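# Seat the flat cable's loose end and close its latch

## Task

Insert the flat cable's unattached end fully into the connector that is still empty and close that connector's latch, while the cable's opposite end stays locked in the other connector.

## Robot and tools

Robot: two arms, left_arm and right_arm, each with a two-finger gripper and a wrist camera. Scene frame: origin at table-top height, midway between the arms' nominal bases; +x points out over the table, +z up, and left_arm sits on the +y side (arm names do not match image left/right). Calibrated bases: left_arm at (+0.031, +0.300, 0) m, right_arm at (+0.016, -0.333, 0) m, each turned very slightly about z.

Gripper axes: the fingers point along the gripper's +z and open and close along its y. end_effector_position is the point between the pads, roughly 1 cm short of the fingertips. Reported positions (m), quaternions (wxyz), velocities and Hand targets are in the scene frame and may be off by a few cm. Offsets you send are along each arm's current Hand target axes, not the scene axes.

execute_actions(actions, cameras): actions is a list of actions; each action is a table of up to 15 rows, one row per 1/30 s step; a shorter table repeats its last row until step 15. Every row has 14 numbers in [-1, 1]: left_arm dx, dy, dz, rx, ry, rz, opening, then the same seven for right_arm. The six pose numbers are an offset from that arm's Hand target as it stood when the action began (every row counts from that same start, not from the prior row); 1.0 equals 0.6 m of travel or 180 degrees; rx, ry, rz form one rotation vector. A new action starts from the new Hand target, so sending the same offset again moves further. opening is absolute: +1 fully open (0.094 m), -1 closed. Six zeros mean no new pose request, but the opening is always a command, so resend the current one to keep a gripper as it is. Images return only when actions is empty or cameras names them.

move(target, speed, blend, opening_speed, grip_force, blocking, cameras): target is one 14-number row laid out as above, or a list of up to 15 such rows; every row is an offset from the Hand targets at the move's start, not from the previous row, same 0.6 m / 180 degree scale. Paths are straight lines, all ending together, capped at 10 s. speed: top path speed in m/s, 0.002 to 2.9 (default 0.25), turns up to twice that in rad/s; one value or one per target. blend: corner rounding in m for lists; 0 stops at each point. opening_speed: rate of opening change per second on the -1..+1 scale, at least 0.2; use it to close gently. grip_force: per-pad limit in N, 10 to 50, one value or one per arm; it persists, and low forces close slowly. blocking=false returns after about 0.5 s while the move continues. Paths do not avoid obstacles or the other arm; faster moves hit harder and stray more, and a target beyond a contact presses harder. Route around an arm's own base, not past it, or the elbow may swing. The result adds a move: line (done, off_target, moving, held, fault) plus limits such as paced (pose clipped) or held (steps withheld). done means at rest within 10 mm and 2 degrees; neither done nor off_target says anything about contact.

wait(seconds, 0 to 3600): lets time pass without new commands; a running move continues and can end the wait early. stop(): brakes the running move. zoom_image(camera, region=[x0, y0, x1, y1]): closer look at a region (at most 504 x 504 px, origin top-left) of a camera from the latest image set. read_manual(section): licence text only. finished_scene(scene): ends the current scene permanently; the goal must hold with the robot let go.

Cameras (all 672x504): cam_high, cam_low, cam_face, cam_latch, cam_slot, cam_left_wrist, cam_right_wrist. Names must be exact or the call fails; ["all"] shows every one, [] none.

Control behaviour: each step the commanded orientation is limited to within 40 degrees of the measured one. Hand target is normally the last commanded pose after that clip. Friction and load can leave a gripper resting a few cm from it; waiting does not fix this, but a new execute_actions call (even all zeros) re-requests it, otherwise send the remaining distance as an offset. A blocked arm keeps pushing until you command it back past the gripper. Very small moves may not start.

Result lines: Hand target, end_effector_position and quat, Tool commands (present gripper commands), grip_measured (measured opening on the command scale; reads up to about 2.5 mm wide when empty and a little narrow under a hard squeeze), grip_effort_nm (motor effort average, negative closing; not a pad force), Joint positions (last value is opening in m), Joint velocities (may say within noise or be omitted), Joint torques (offset, scaled, noisy; joints 1 to 3 wrap at ±28 N m), and for execute_actions some step readings of position. Squeeze rises about 1 N per 0.001 below first touch and jumps to the force limit near 20 N. To release, command an opening well above grip_measured.

Avoid: dropping or flinging the cable, letting parts fall or leave the table, slamming or shoving fixtures hard, any contact or gripping between the two arms (closing on the other arm's fingers counts), strain on wrist camera cables, and arm stops. Holding loads or straining toward unreachable poses heats motors: a MOTOR HOT line appears at 75 °C, at 90 °C that arm folds and idles, at 100 °C it goes limp.

Each tool is called after "Emit:" by a JSON object that holds its "method" and its "body".

## Session

Emit:
{"method": "execute_actions", "body": {"actions": []}}

Scene clock: 0.00 s.
left_arm: end_effector_position=(+0.2789, +0.2339, +0.4157) grip_measured=+1.000 grip_effort_nm=n/a end_effector_quat_wxyz=(+0.652, -0.016, +0.752, -0.091) | right_arm: end_effector_position=(+0.2672, -0.2631, +0.2721) grip_measured=+1.000 grip_effort_nm=n/a end_effector_quat_wxyz=(+0.669, +0.040, +0.734, +0.107)
Joint positions: left_arm=[-0.634 0.705 1.154 -0.597 -0.461 -0.227 0.094] | right_arm=[0.617 0.398 0.448 -0.142 0.5 0.257 0.094]
Joint velocities: within noise
Joint torques (N m): no reading
Heat: left arm: 28 °C; right arm: 26 °C.
Hand target: left_arm +0.2770, +0.2354, +0.4213; +0.657, -0.018, +0.747, -0.094 | right_arm +0.2662, -0.2640, +0.2794; +0.675, +0.043, +0.728, +0.110
Tool commands: left_gripper/opening=+1.0 right_gripper/opening=+1.0

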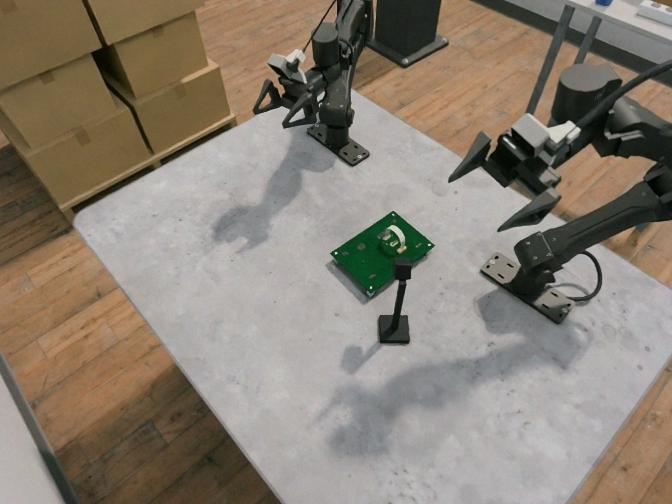

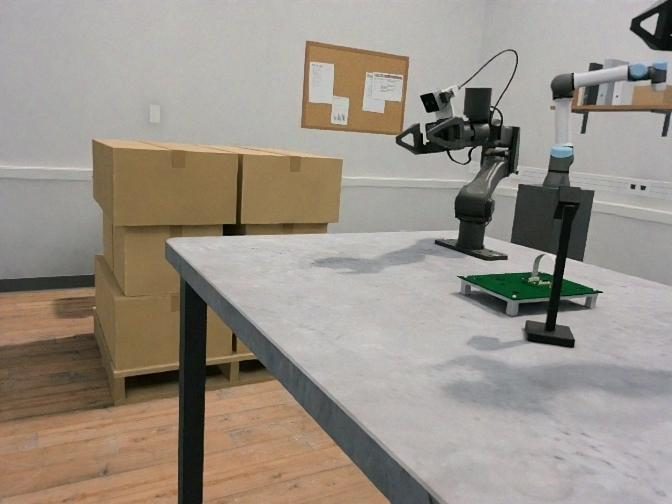

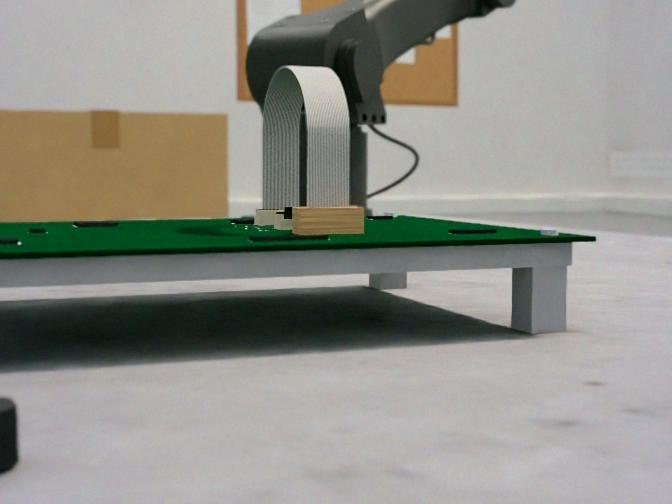

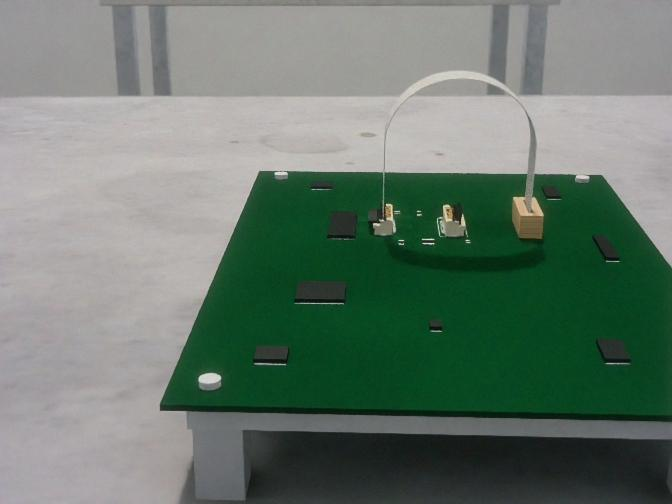

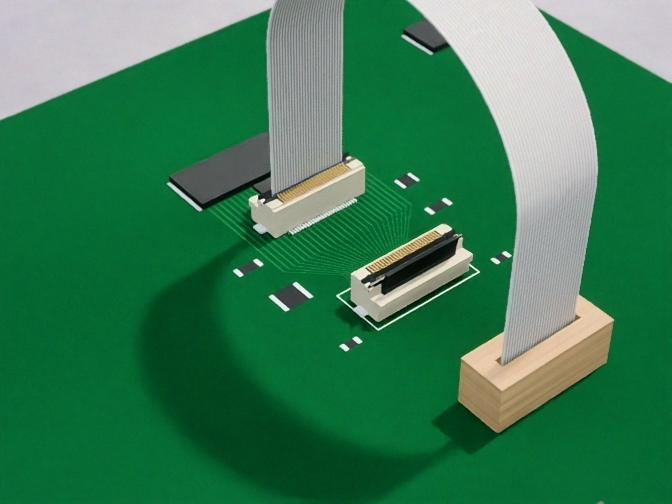

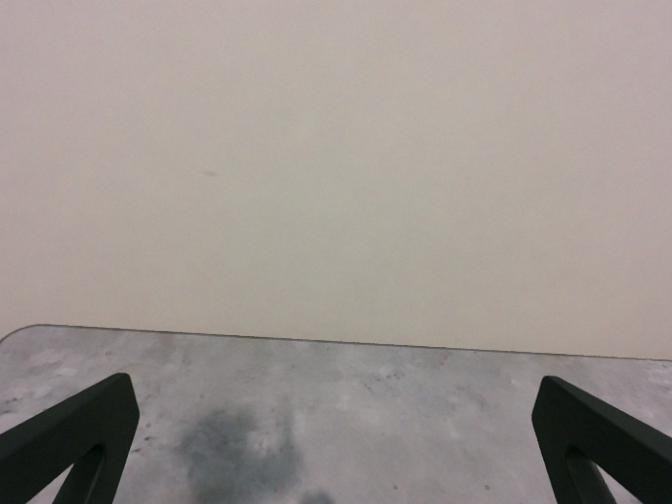

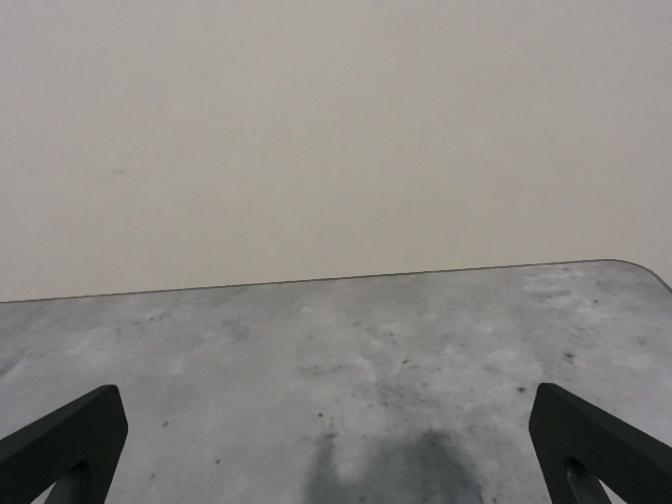

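Emit:
{"method": "zoom_image", "body": {"camera": "cam_slot", "region": [220, 130, 640, 445]}}

Emit:
{"method": "zoom_image", "body": {"camera": "cam_latch", "region": [340, 150, 580, 290]}}

Emit:
{"method": "zoom_image", "body": {"camera": "cam_high", "region": [310, 190, 460, 310]}}

Emit:
{"method": "zoom_image", "body": {"camera": "cam_face", "region": [220, 50, 400, 250]}}

Scaled by 1.200.

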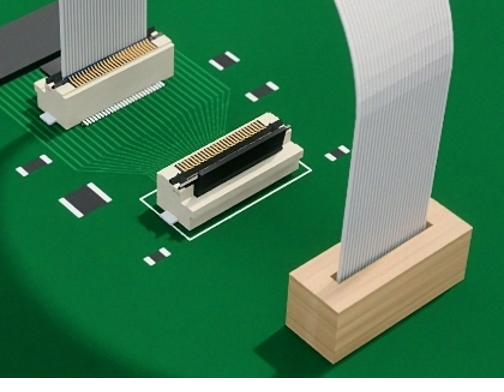

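Scaled by 2.100.

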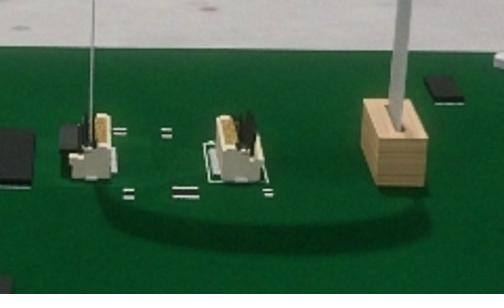

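Scaled by 3.360.

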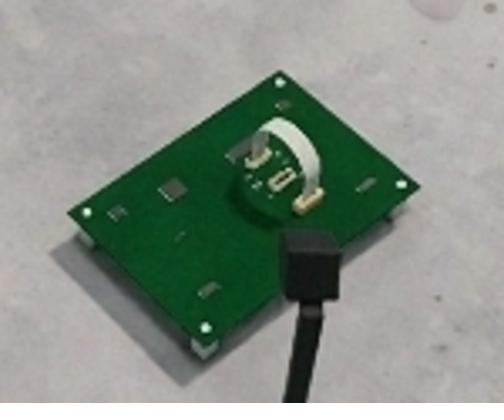

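Scaled by 2.520.

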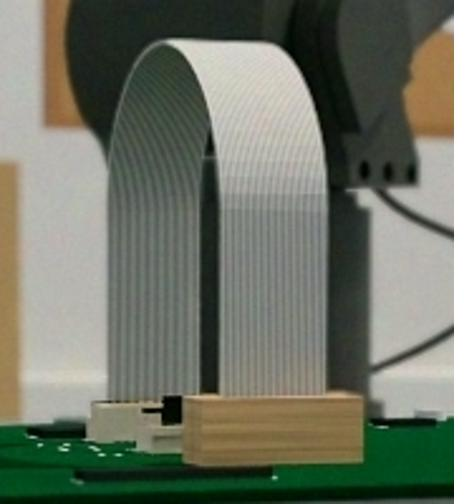

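Emit:
{"method": "zoom_image", "body": {"camera": "cam_slot", "region": [240, 140, 380, 245]}}

Emit:
{"method": "zoom_image", "body": {"camera": "cam_slot", "region": [340, 215, 480, 320]}}

Emit:
{"method": "zoom_image", "body": {"camera": "cam_latch", "region": [360, 190, 480, 250]}}

Scaled by 3.600.

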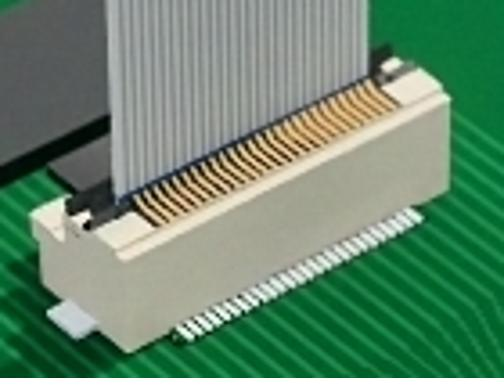

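Scaled by 3.600.

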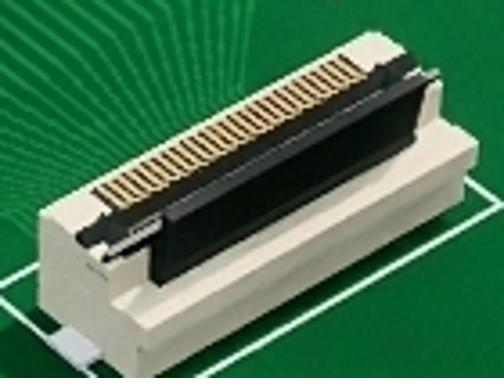

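Scaled by 4.200.

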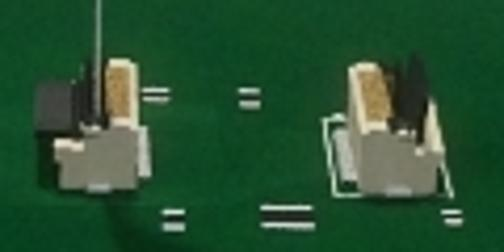

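Emit:
{"method": "move", "body": {"target": [0,0,0,0,0,0,1,0.069,0.302,-0.018,0.077,0.474,-0.03,1], "cameras": ["cam_right_wrist","cam_high","cam_latch"]}}

Scene clock: 40.00 s.
left_arm: end_effector_position=(+0.2789, +0.2339, +0.4157) grip_measured=+1.000 grip_effort_nm=-0.03 end_effector_quat_wxyz=(+0.652, -0.016, +0.752, -0.091) | right_arm: end_effector_position=(+0.2330, -0.0817, +0.2735) grip_measured=+1.000 grip_effort_nm=-0.03 end_effector_quat_wxyz=(+0.105, -0.005, +0.987, +0.117)
Joint positions: left_arm=[-0.634 0.705 1.154 -0.597 -0.461 -0.227 0.094] | right_arm=[0.87 1.637 1.937 -1.554 0.004 0.848 0.094]
Joint torques (N m): left_arm=[-0.03 1.01 5.97 1.47 -0.06 -0.01] | right_arm=[-0.61 -6.6 7.24 0.79 -0.08 0.06]
Heat: left arm: 31 °C; right arm: 31 °C.
Hand target: left_arm +0.2770, +0.2354, +0.4213; +0.657, -0.018, +0.747, -0.094 | right_arm +0.2364, -0.0803, +0.2795; +0.000, +0.000, +1.000, +0.001
Off the commanded pose: left_arm 0.006 m, 1 deg | right_arm 0.007 m, 18 deg.
joint sent to its limit (right arm) — joint 4 (wrist pitch), lower limit. The joint targets are off in orientation, not in position.
move: off_target (right_arm)
Images, in order (width x height): cam_high 672x504, cam_latch 672x504, cam_right_wrist 672x504.

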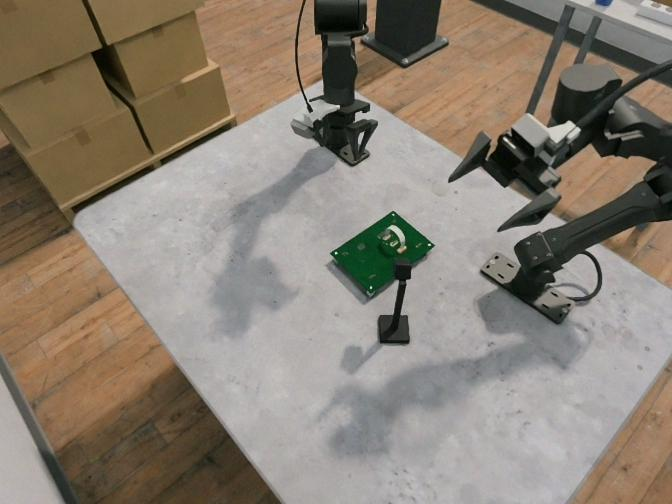

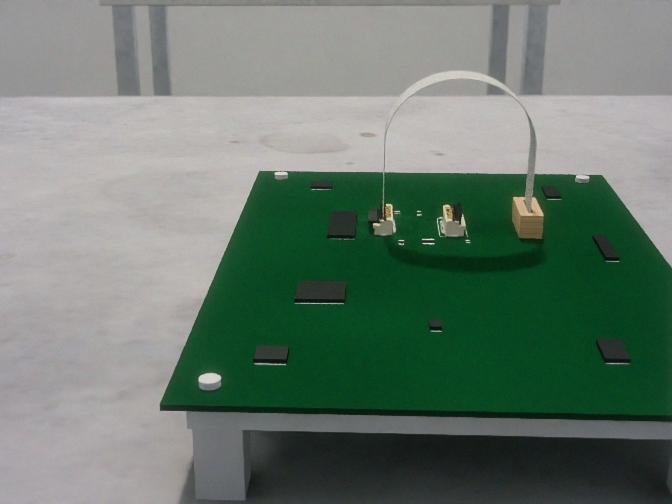

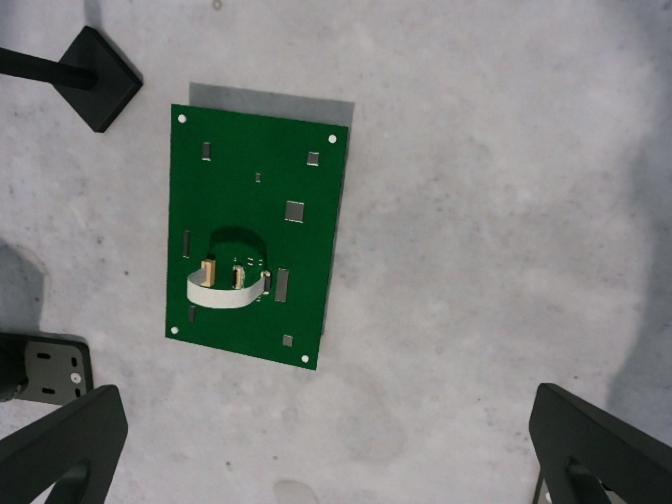

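Emit:
{"method": "move", "body": {"target": [0,0,0,0,0,0,1,0.077,0.133,0.133,0,0,0.025,1], "cameras": ["cam_right_wrist","cam_slot","cam_face"]}}

Emit:
{"method": "zoom_image", "body": {"camera": "cam_right_wrist", "region": [100, 100, 500, 400]}}

Scene clock: 59.07 s.
left_arm: end_effector_position=(+0.2789, +0.2339, +0.4157) grip_measured=+1.000 grip_effort_nm=-0.03 end_effector_quat_wxyz=(+0.652, -0.016, +0.752, -0.091) | right_arm: end_effector_position=(+0.1892, -0.0060, +0.1949) grip_measured=+1.000 grip_effort_nm=-0.03 end_effector_quat_wxyz=(+0.019, +0.036, +0.998, +0.038)
Joint positions: left_arm=[-0.634 0.705 1.154 -0.597 -0.461 -0.227 0.094] | right_arm=[1.094 1.913 1.984 -1.557 0.002 1.153 0.094]
Joint torques (N m): left_arm=[-0.01 1.05 5.91 1.46 -0.06 -0.03] | right_arm=[0.54 -9.59 7.45 0.36 -0.04 0.11]
Heat: left arm: 31 °C; right arm: 29 °C.
Hand target: left_arm +0.2770, +0.2354, +0.4213; +0.657, -0.018, +0.747, -0.094 | right_arm +0.1900, -0.0004, +0.1997; -0.001, +0.039, +0.999, +0.000
Off the commanded pose: left_arm 0.006 m, 1 deg | right_arm 0.007 m, 5 deg.
joint sent to its limit (right arm) — joint 4 (wrist pitch), lower limit. The joint targets are off in orientation, not in position.
move: off_target (right_arm)
Images, in order (width x height): cam_face 672x504, cam_slot 672x504, cam_right_wrist 672x504.

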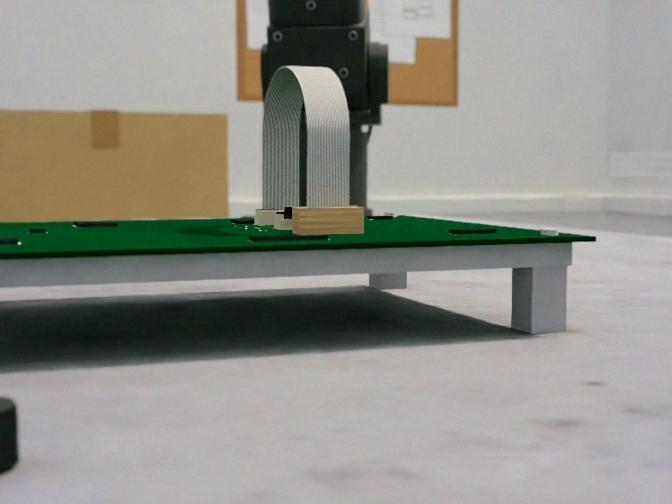

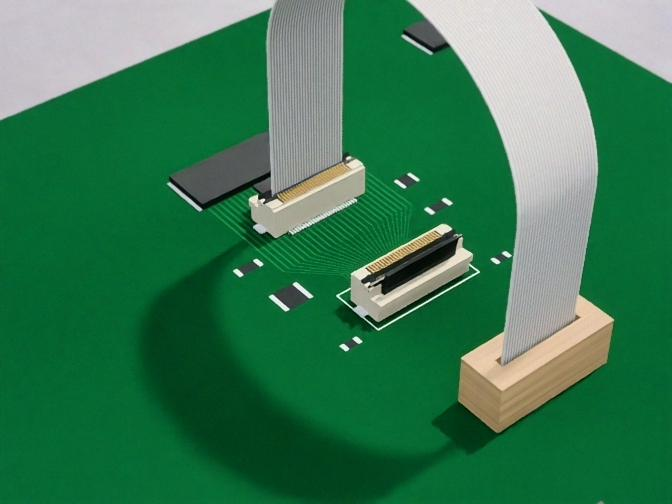

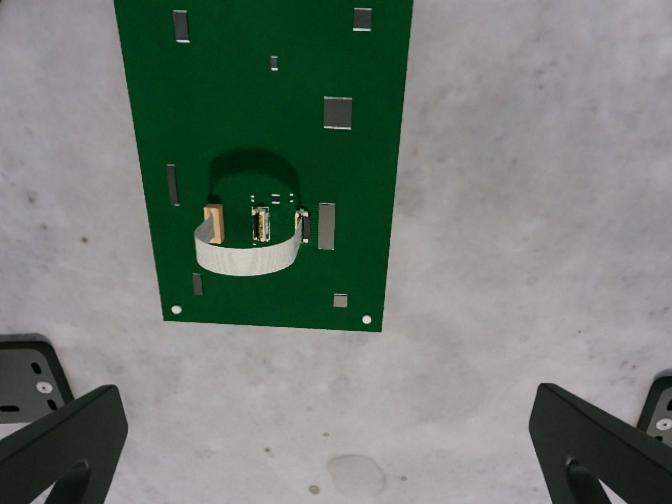

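Scaled by 1.260.

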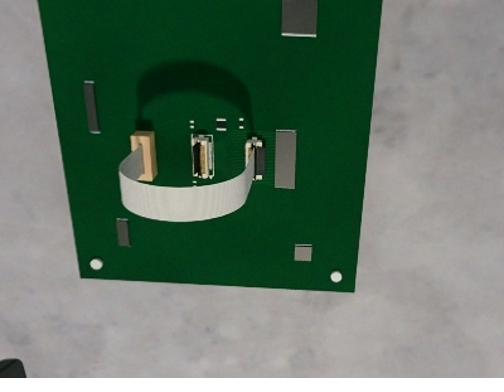

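Emit:
{"method": "move", "body": {"target": [0,0,0,0,0,0,1,0.12,0.127,0.148,0,-0.278,0,-0.36], "cameras": ["all"]}}

Scene clock: 94.77 s.
left_arm: end_effector_position=(+0.2789, +0.2339, +0.4157) grip_measured=+1.000 grip_effort_nm=-0.03 end_effector_quat_wxyz=(+0.652, -0.016, +0.752, -0.091) | right_arm: end_effector_position=(+0.1220, +0.0759, +0.1077) grip_measured=-0.358 grip_effort_nm=-0.15 end_effector_quat_wxyz=(+0.410, +0.032, +0.911, -0.019)
Joint positions: left_arm=[-0.634 0.705 1.154 -0.597 -0.461 -0.227 0.094] | right_arm=[1.649 2.233 1.872 -1.376 0.834 1.781 0.03]
Joint torques (N m): left_arm=[-0.02 1.02 5.96 1.46 -0.07 -0.02] | right_arm=[0.18 -11.81 7.41 -0.25 0.6 0.15]
Heat: left arm: 32 °C; right arm: 30 °C.
Hand target: left_arm +0.2770, +0.2354, +0.4213; +0.657, -0.018, +0.747, -0.094 | right_arm +0.1241, +0.0812, +0.1111; +0.422, +0.036, +0.906, -0.016
Off the commanded pose: left_arm 0.006 m, 1 deg | right_arm 0.007 m, 2 deg.
move: done

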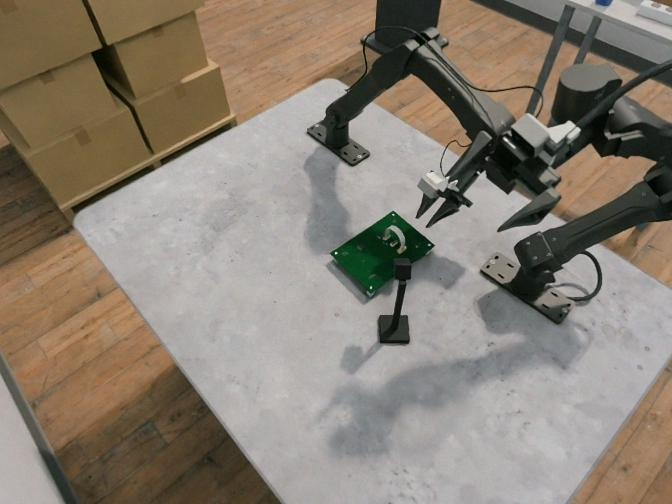

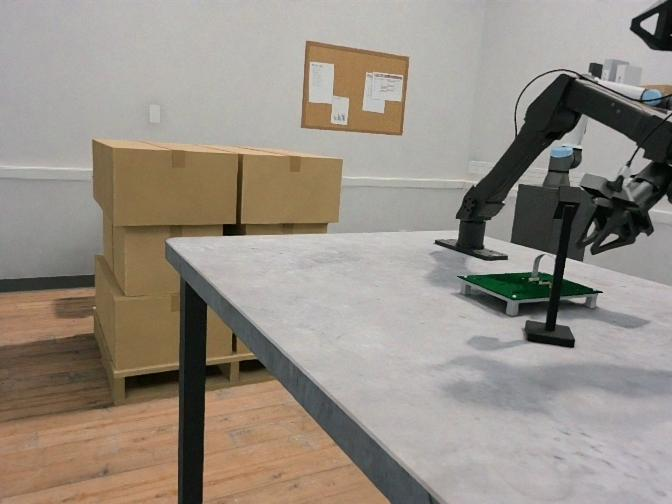

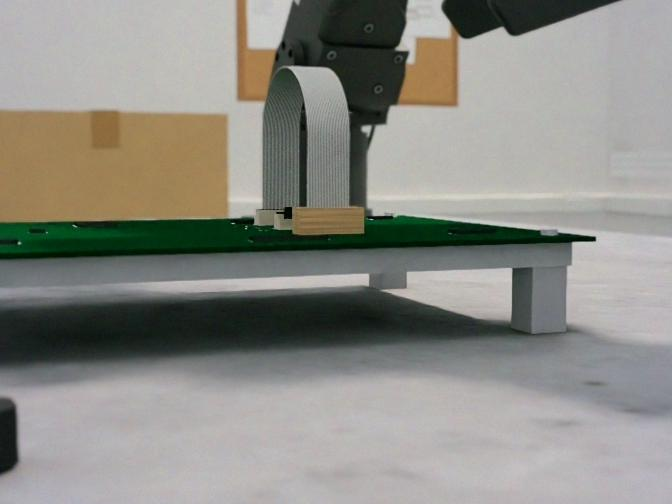

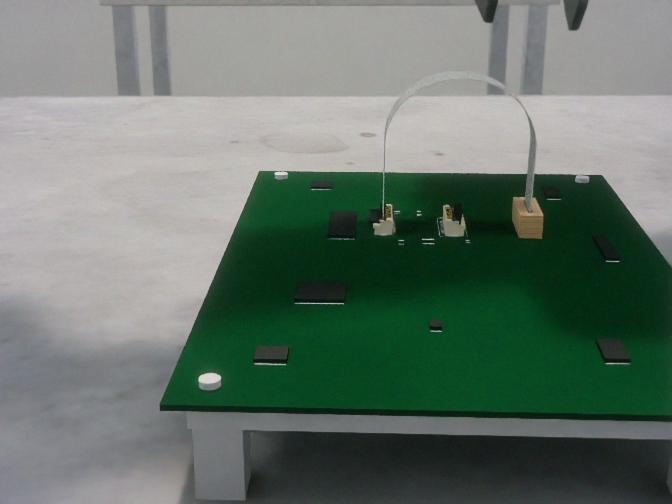

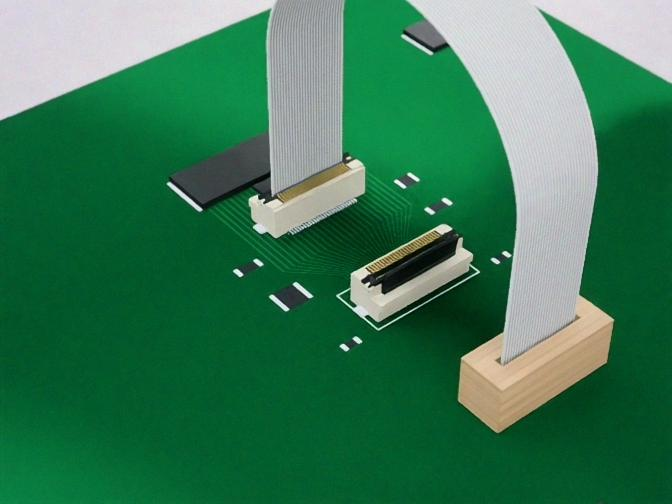

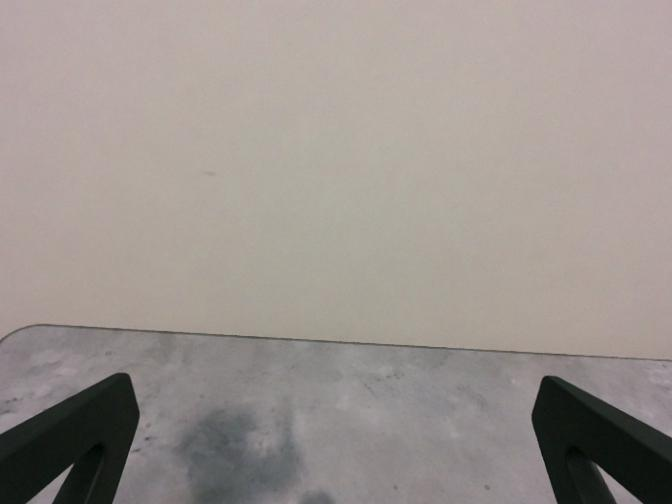

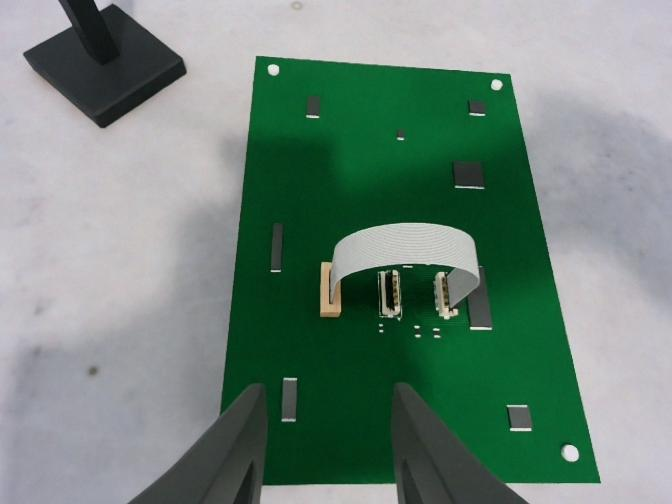

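Emit:
{"method": "move", "body": {"target": [0,0,0,0,0,0,1,0,0.0033,0.108,0,0,0,-0.36], "speed": 0.12, "cameras": ["cam_face","cam_latch","cam_slot","cam_right_wrist"]}}

Scene clock: 108.80 s.
left_arm: end_effector_position=(+0.2789, +0.2339, +0.4157) grip_measured=+1.000 grip_effort_nm=-0.03 end_effector_quat_wxyz=(+0.652, -0.016, +0.752, -0.091) | right_arm: end_effector_position=(+0.1687, +0.0827, +0.0724) grip_measured=-0.358 grip_effort_nm=-0.15 end_effector_quat_wxyz=(+0.410, +0.040, +0.911, -0.008)
Joint positions: left_arm=[-0.634 0.705 1.154 -0.597 -0.461 -0.227 0.094] | right_arm=[1.538 2.233 1.733 -1.092 0.845 1.624 0.03]
Joint torques (N m): left_arm=[-0.02 1.03 5.97 1.48 -0.07 -0.02] | right_arm=[-0.31 -13.07 3.74 0.29 0.61 -0.04]
Heat: left arm: 33 °C; right arm: 29 °C.
Hand target: left_arm +0.2770, +0.2354, +0.4213; +0.657, -0.018, +0.747, -0.094 | right_arm +0.1739, +0.0794, +0.0694; +0.422, +0.036, +0.906, -0.016
Off the commanded pose: left_arm 0.006 m, 1 deg | right_arm 0.007 m, 2 deg.
move: done

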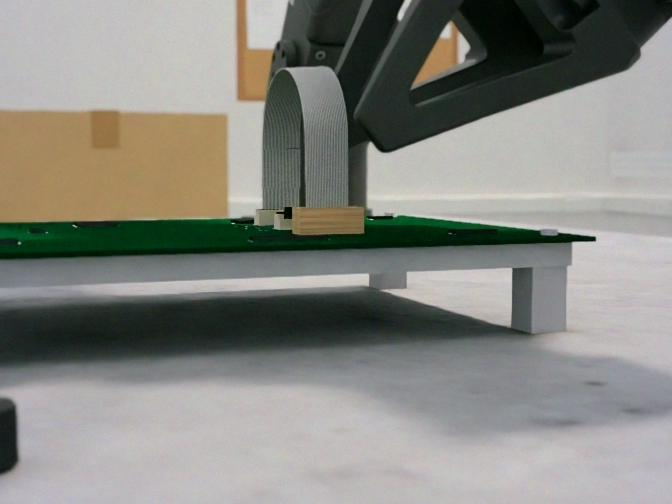

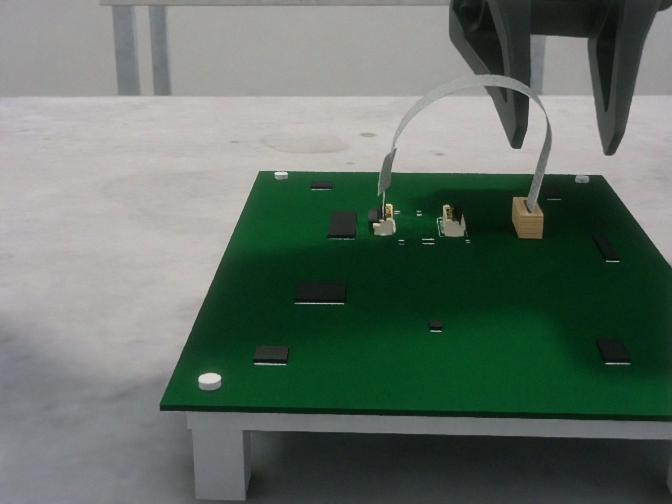

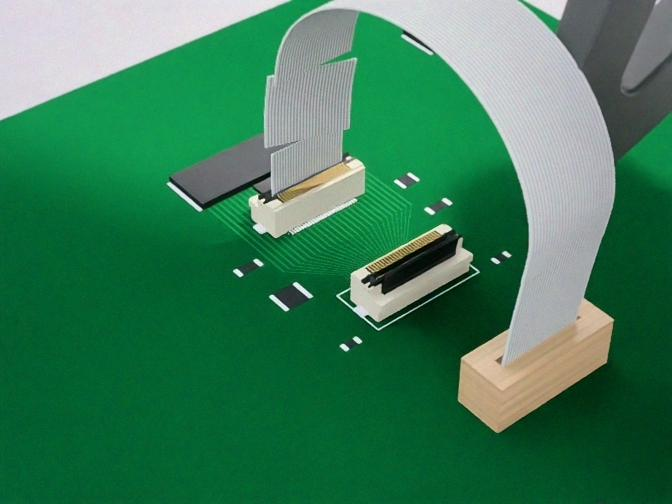

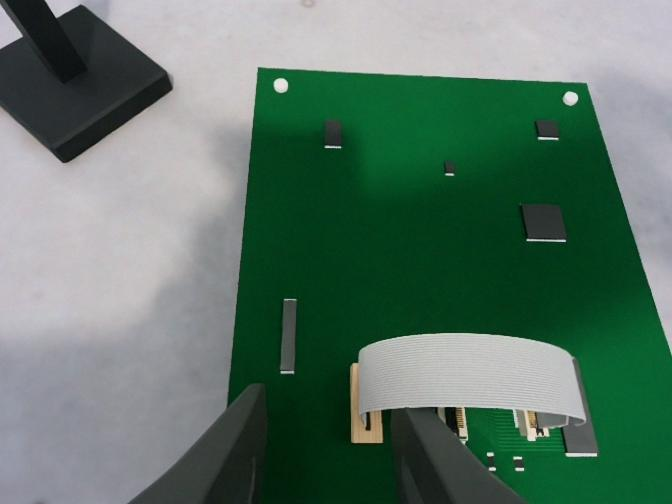

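Emit:
{"method": "move", "body": {"target": [[0,0,0,0,0,0,1,0,0,-0.05,0,0,0,-0.36],[0,0,0,0,0,0,1,0,-0.0183,-0.05,0,0,0,-0.36],[0,0,0,0,0,0,1,0,-0.0183,0,0,0,0,-0.36]], "speed": 0.12, "blend": 0.003, "cameras": ["cam_face","cam_latch","cam_slot","cam_right_wrist"]}}

Scene clock: 113.90 s.
left_arm: end_effector_position=(+0.2789, +0.2339, +0.4157) grip_measured=+1.000 grip_effort_nm=-0.03 end_effector_quat_wxyz=(+0.652, -0.016, +0.752, -0.091) | right_arm: end_effector_position=(+0.1689, +0.0693, +0.0560) grip_measured=-0.358 grip_effort_nm=-0.15 end_effector_quat_wxyz=(+0.411, +0.033, +0.911, -0.027)
Joint positions: left_arm=[-0.634 0.705 1.154 -0.597 -0.461 -0.227 0.094] | right_arm=[1.537 2.233 1.663 -1.065 0.847 1.626 0.03]
Joint torques (N m): left_arm=[-0.01 1.09 5.97 1.45 -0.06 -0.02] | right_arm=[-0.25 -16.85 3.67 0.17 0.63 -0.1]
Heat: left arm: 33 °C; right arm: 29 °C.
Hand target: left_arm +0.2770, +0.2354, +0.4213; +0.657, -0.018, +0.747, -0.094 | right_arm +0.1729, +0.0685, +0.0694; +0.422, +0.036, +0.906, -0.016
Off the commanded pose: left_arm 0.006 m, 1 deg | right_arm 0.014 m, 2 deg.
move: off_target (right_arm)

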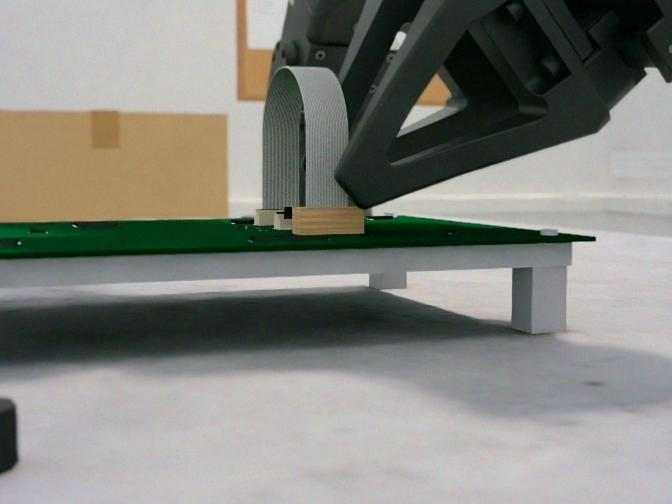

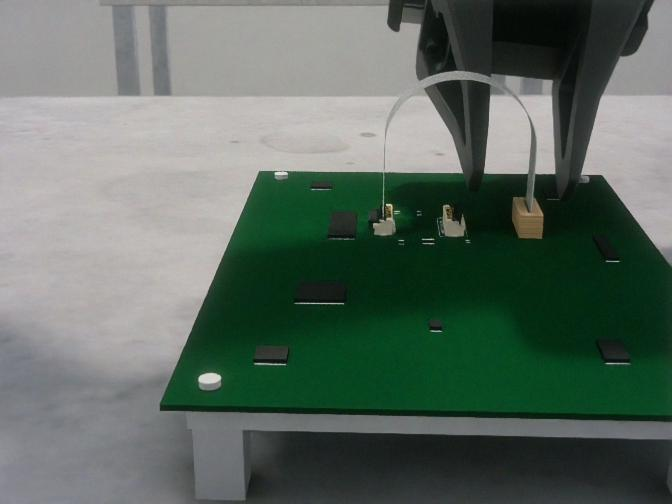

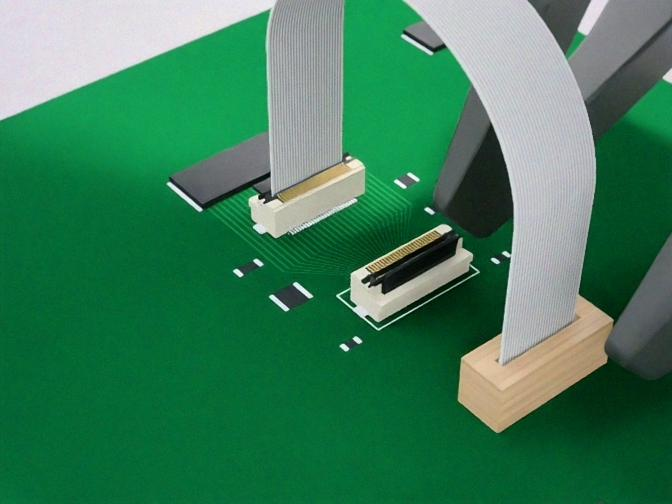

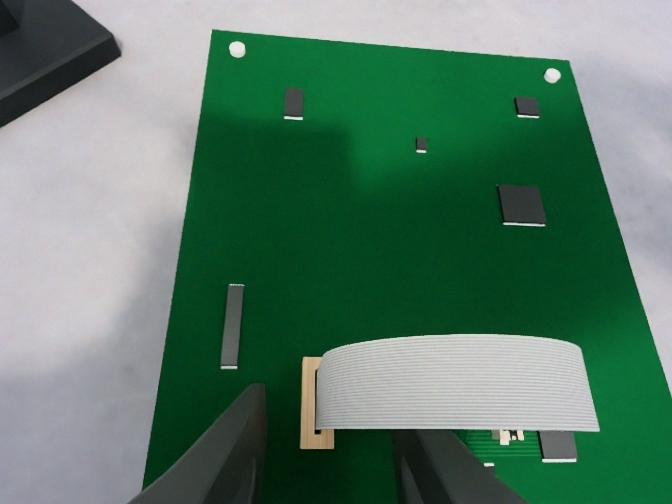

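Emit:
{"method": "move", "body": {"target": [0,0,0,0,0,0,1,-0.0163,0.0073,0.0118,0,0,0,-0.36], "speed": 0.06, "cameras": ["cam_face","cam_latch","cam_slot","cam_right_wrist"]}}

Scene clock: 124.67 s.
left_arm: end_effector_position=(+0.2789, +0.2339, +0.4157) grip_measured=+1.000 grip_effort_nm=-0.03 end_effector_quat_wxyz=(+0.652, -0.016, +0.752, -0.091) | right_arm: end_effector_position=(+0.1798, +0.0689, +0.0559) grip_measured=-0.358 grip_effort_nm=-0.15 end_effector_quat_wxyz=(+0.410, +0.029, +0.911, -0.032)
Joint positions: left_arm=[-0.634 0.705 1.154 -0.597 -0.461 -0.227 0.094] | right_arm=[1.51 2.233 1.663 -1.045 0.848 1.582 0.03]
Joint torques (N m): left_arm=[-0.02 1.03 5.96 1.45 -0.05 -0.01] | right_arm=[-0.35 -16.55 4.83 0.23 0.62 -0.08]
Heat: left arm: 33 °C; right arm: 28 °C.
Hand target: left_arm +0.2770, +0.2354, +0.4213; +0.657, -0.018, +0.747, -0.094 | right_arm +0.1849, +0.0720, +0.0724; +0.422, +0.036, +0.906, -0.016
Off the commanded pose: left_arm 0.006 m, 1 deg | right_arm 0.018 m, 3 deg.
move: off_target (right_arm)

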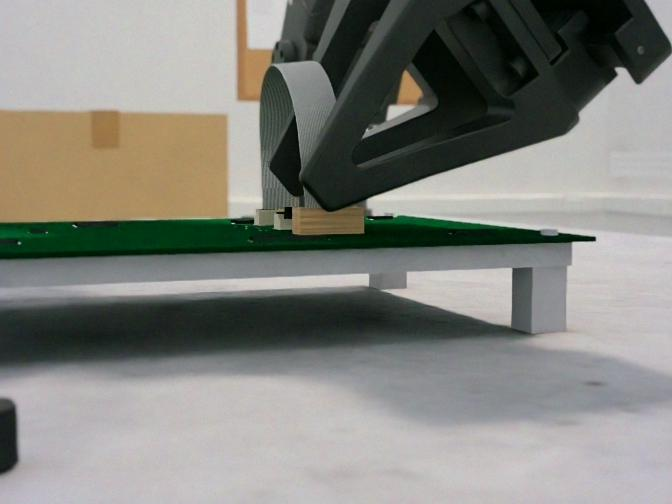

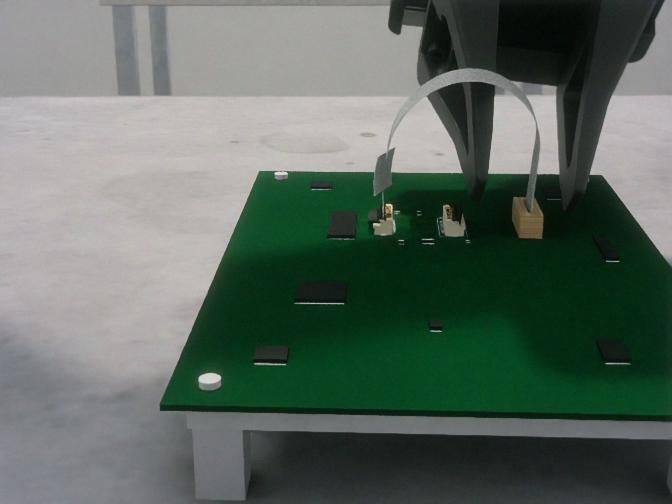

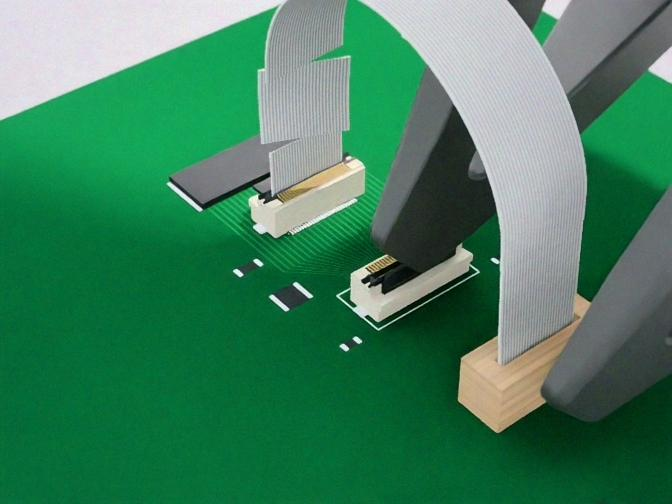

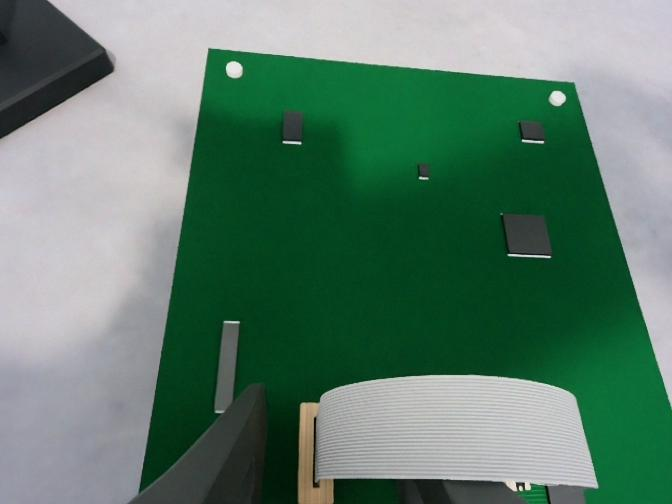

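Emit:
{"method": "move", "body": {"target": [0,0,0,0,0,0,1,-0.0098,0.0083,-0.009,0,-0.072,0,-0.36], "speed": 0.06, "cameras": ["cam_face","cam_latch","cam_slot","cam_right_wrist"]}}

Scene clock: 137.33 s.
left_arm: end_effector_position=(+0.2789, +0.2339, +0.4157) grip_measured=+1.000 grip_effort_nm=-0.03 end_effector_quat_wxyz=(+0.652, -0.016, +0.752, -0.091) | right_arm: end_effector_position=(+0.1851, +0.0716, +0.0779) grip_measured=-0.358 grip_effort_nm=-0.15 end_effector_quat_wxyz=(+0.509, +0.033, +0.860, -0.022)
Joint positions: left_arm=[-0.634 0.705 1.154 -0.597 -0.461 -0.227 0.094] | right_arm=[1.553 2.259 1.663 -1.068 1.066 1.674 0.03]
Joint torques (N m): left_arm=[-0.08 1.03 5.91 1.46 -0.06 -0.01] | right_arm=[0.81 -11.79 6.69 -0.1 0.7 0.18]
Heat: left arm: 33 °C; right arm: 30 °C.
Hand target: left_arm +0.2770, +0.2354, +0.4213; +0.657, -0.018, +0.747, -0.094 | right_arm +0.1850, +0.0769, +0.0805; +0.522, +0.034, +0.852, -0.020
Off the commanded pose: left_arm 0.006 m, 1 deg | right_arm 0.006 m, 2 deg.
move: done

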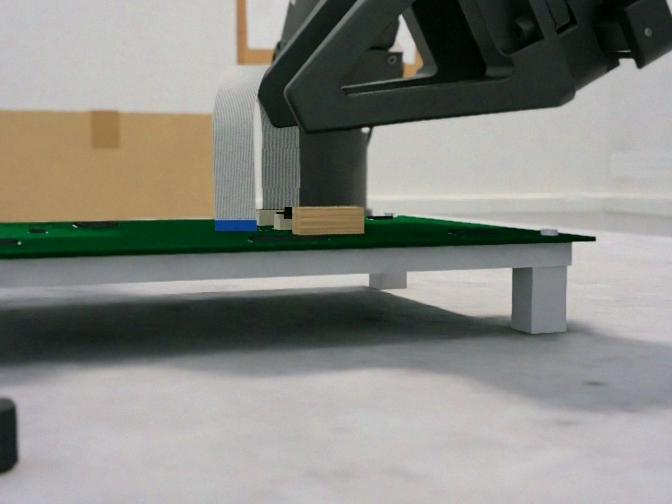

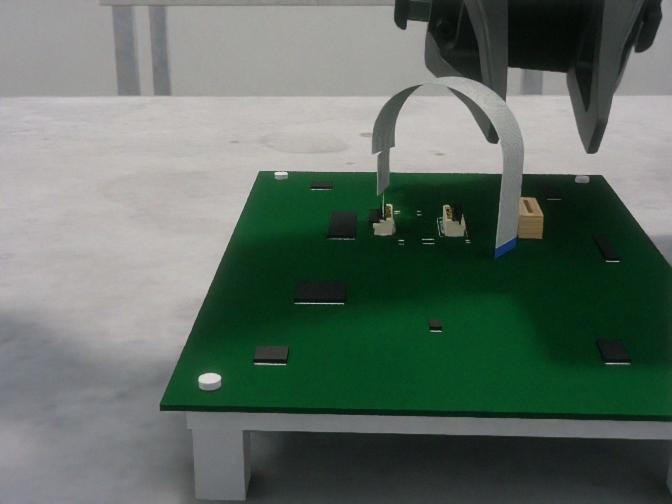

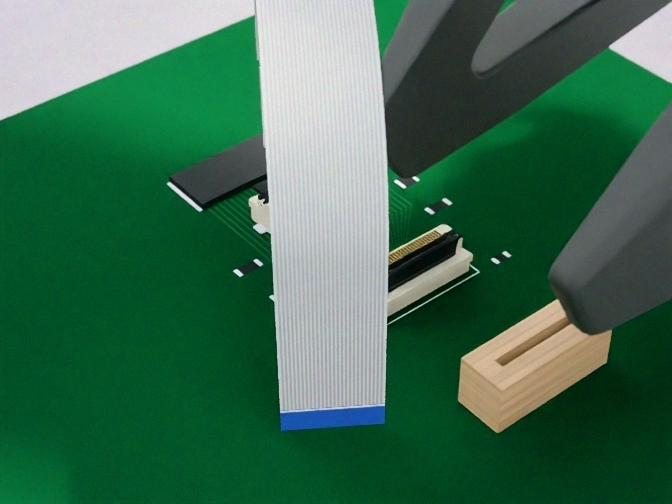

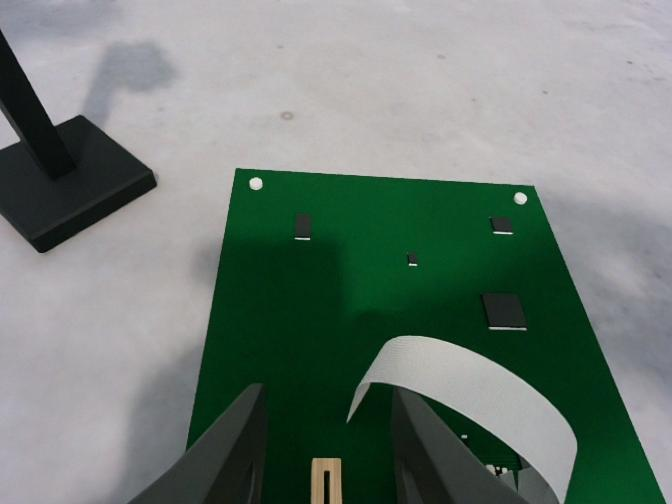

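Emit:
{"method": "move", "body": {"target": [0,0,0,0,0,0,1,0,0,-0.09,0,0,0,-0.36], "speed": 0.1, "cameras": ["cam_face","cam_latch","cam_slot","cam_right_wrist"]}}

Scene clock: 142.70 s.
left_arm: end_effector_position=(+0.2789, +0.2339, +0.4157) grip_measured=+1.000 grip_effort_nm=-0.03 end_effector_quat_wxyz=(+0.652, -0.016, +0.752, -0.091) | right_arm: end_effector_position=(+0.1376, +0.0752, +0.1041) grip_measured=-0.358 grip_effort_nm=-0.15 end_effector_quat_wxyz=(+0.516, +0.031, +0.856, -0.023)
Joint positions: left_arm=[-0.634 0.705 1.154 -0.597 -0.461 -0.227 0.094] | right_arm=[1.669 2.315 1.843 -1.407 1.059 1.912 0.03]
Joint torques (N m): left_arm=[-0.02 1.03 5.94 1.47 -0.06 -0.02] | right_arm=[0.42 -11.92 6.84 -0.47 0.51 0.14]
Heat: left arm: 33 °C; right arm: 30 °C.
Hand target: left_arm +0.2770, +0.2354, +0.4213; +0.657, -0.018, +0.747, -0.094 | right_arm +0.1371, +0.0806, +0.1049; +0.522, +0.034, +0.852, -0.020
Off the commanded pose: left_arm 0.006 m, 1 deg | right_arm 0.006 m, 1 deg.
move: done

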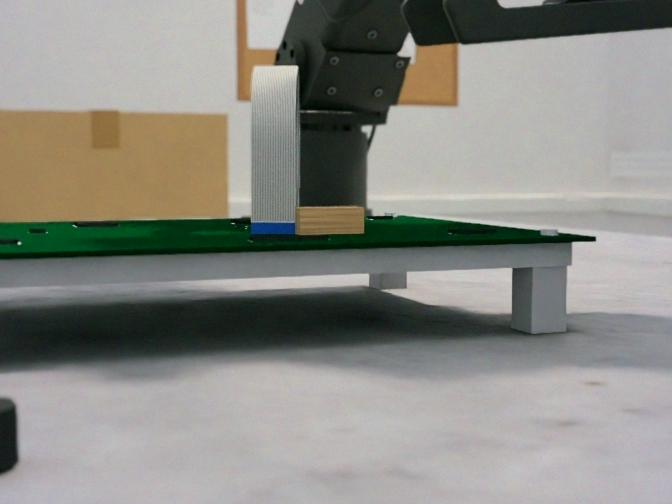

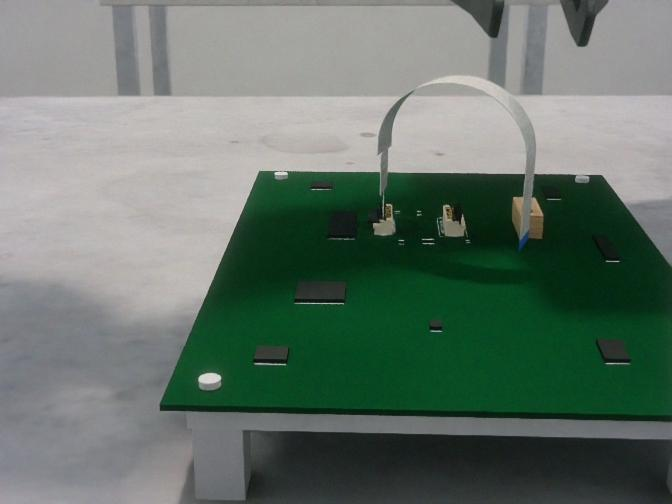

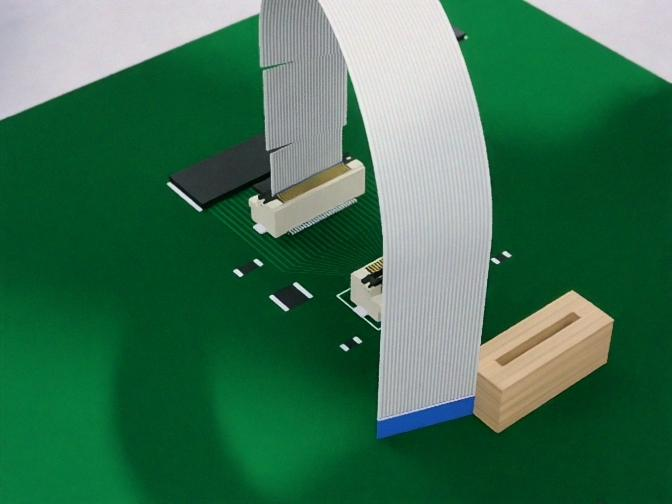

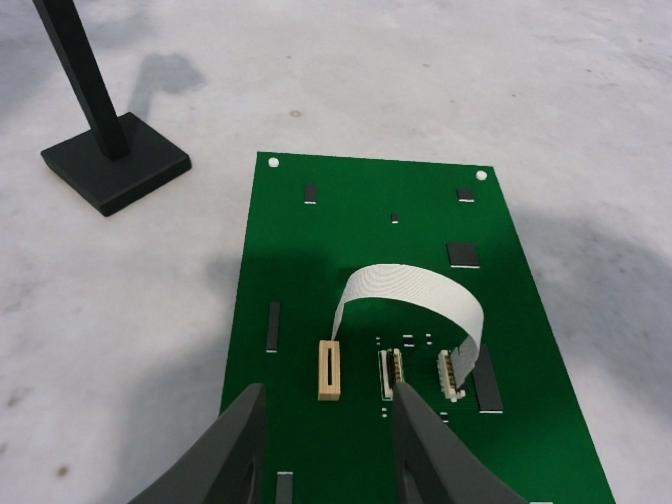

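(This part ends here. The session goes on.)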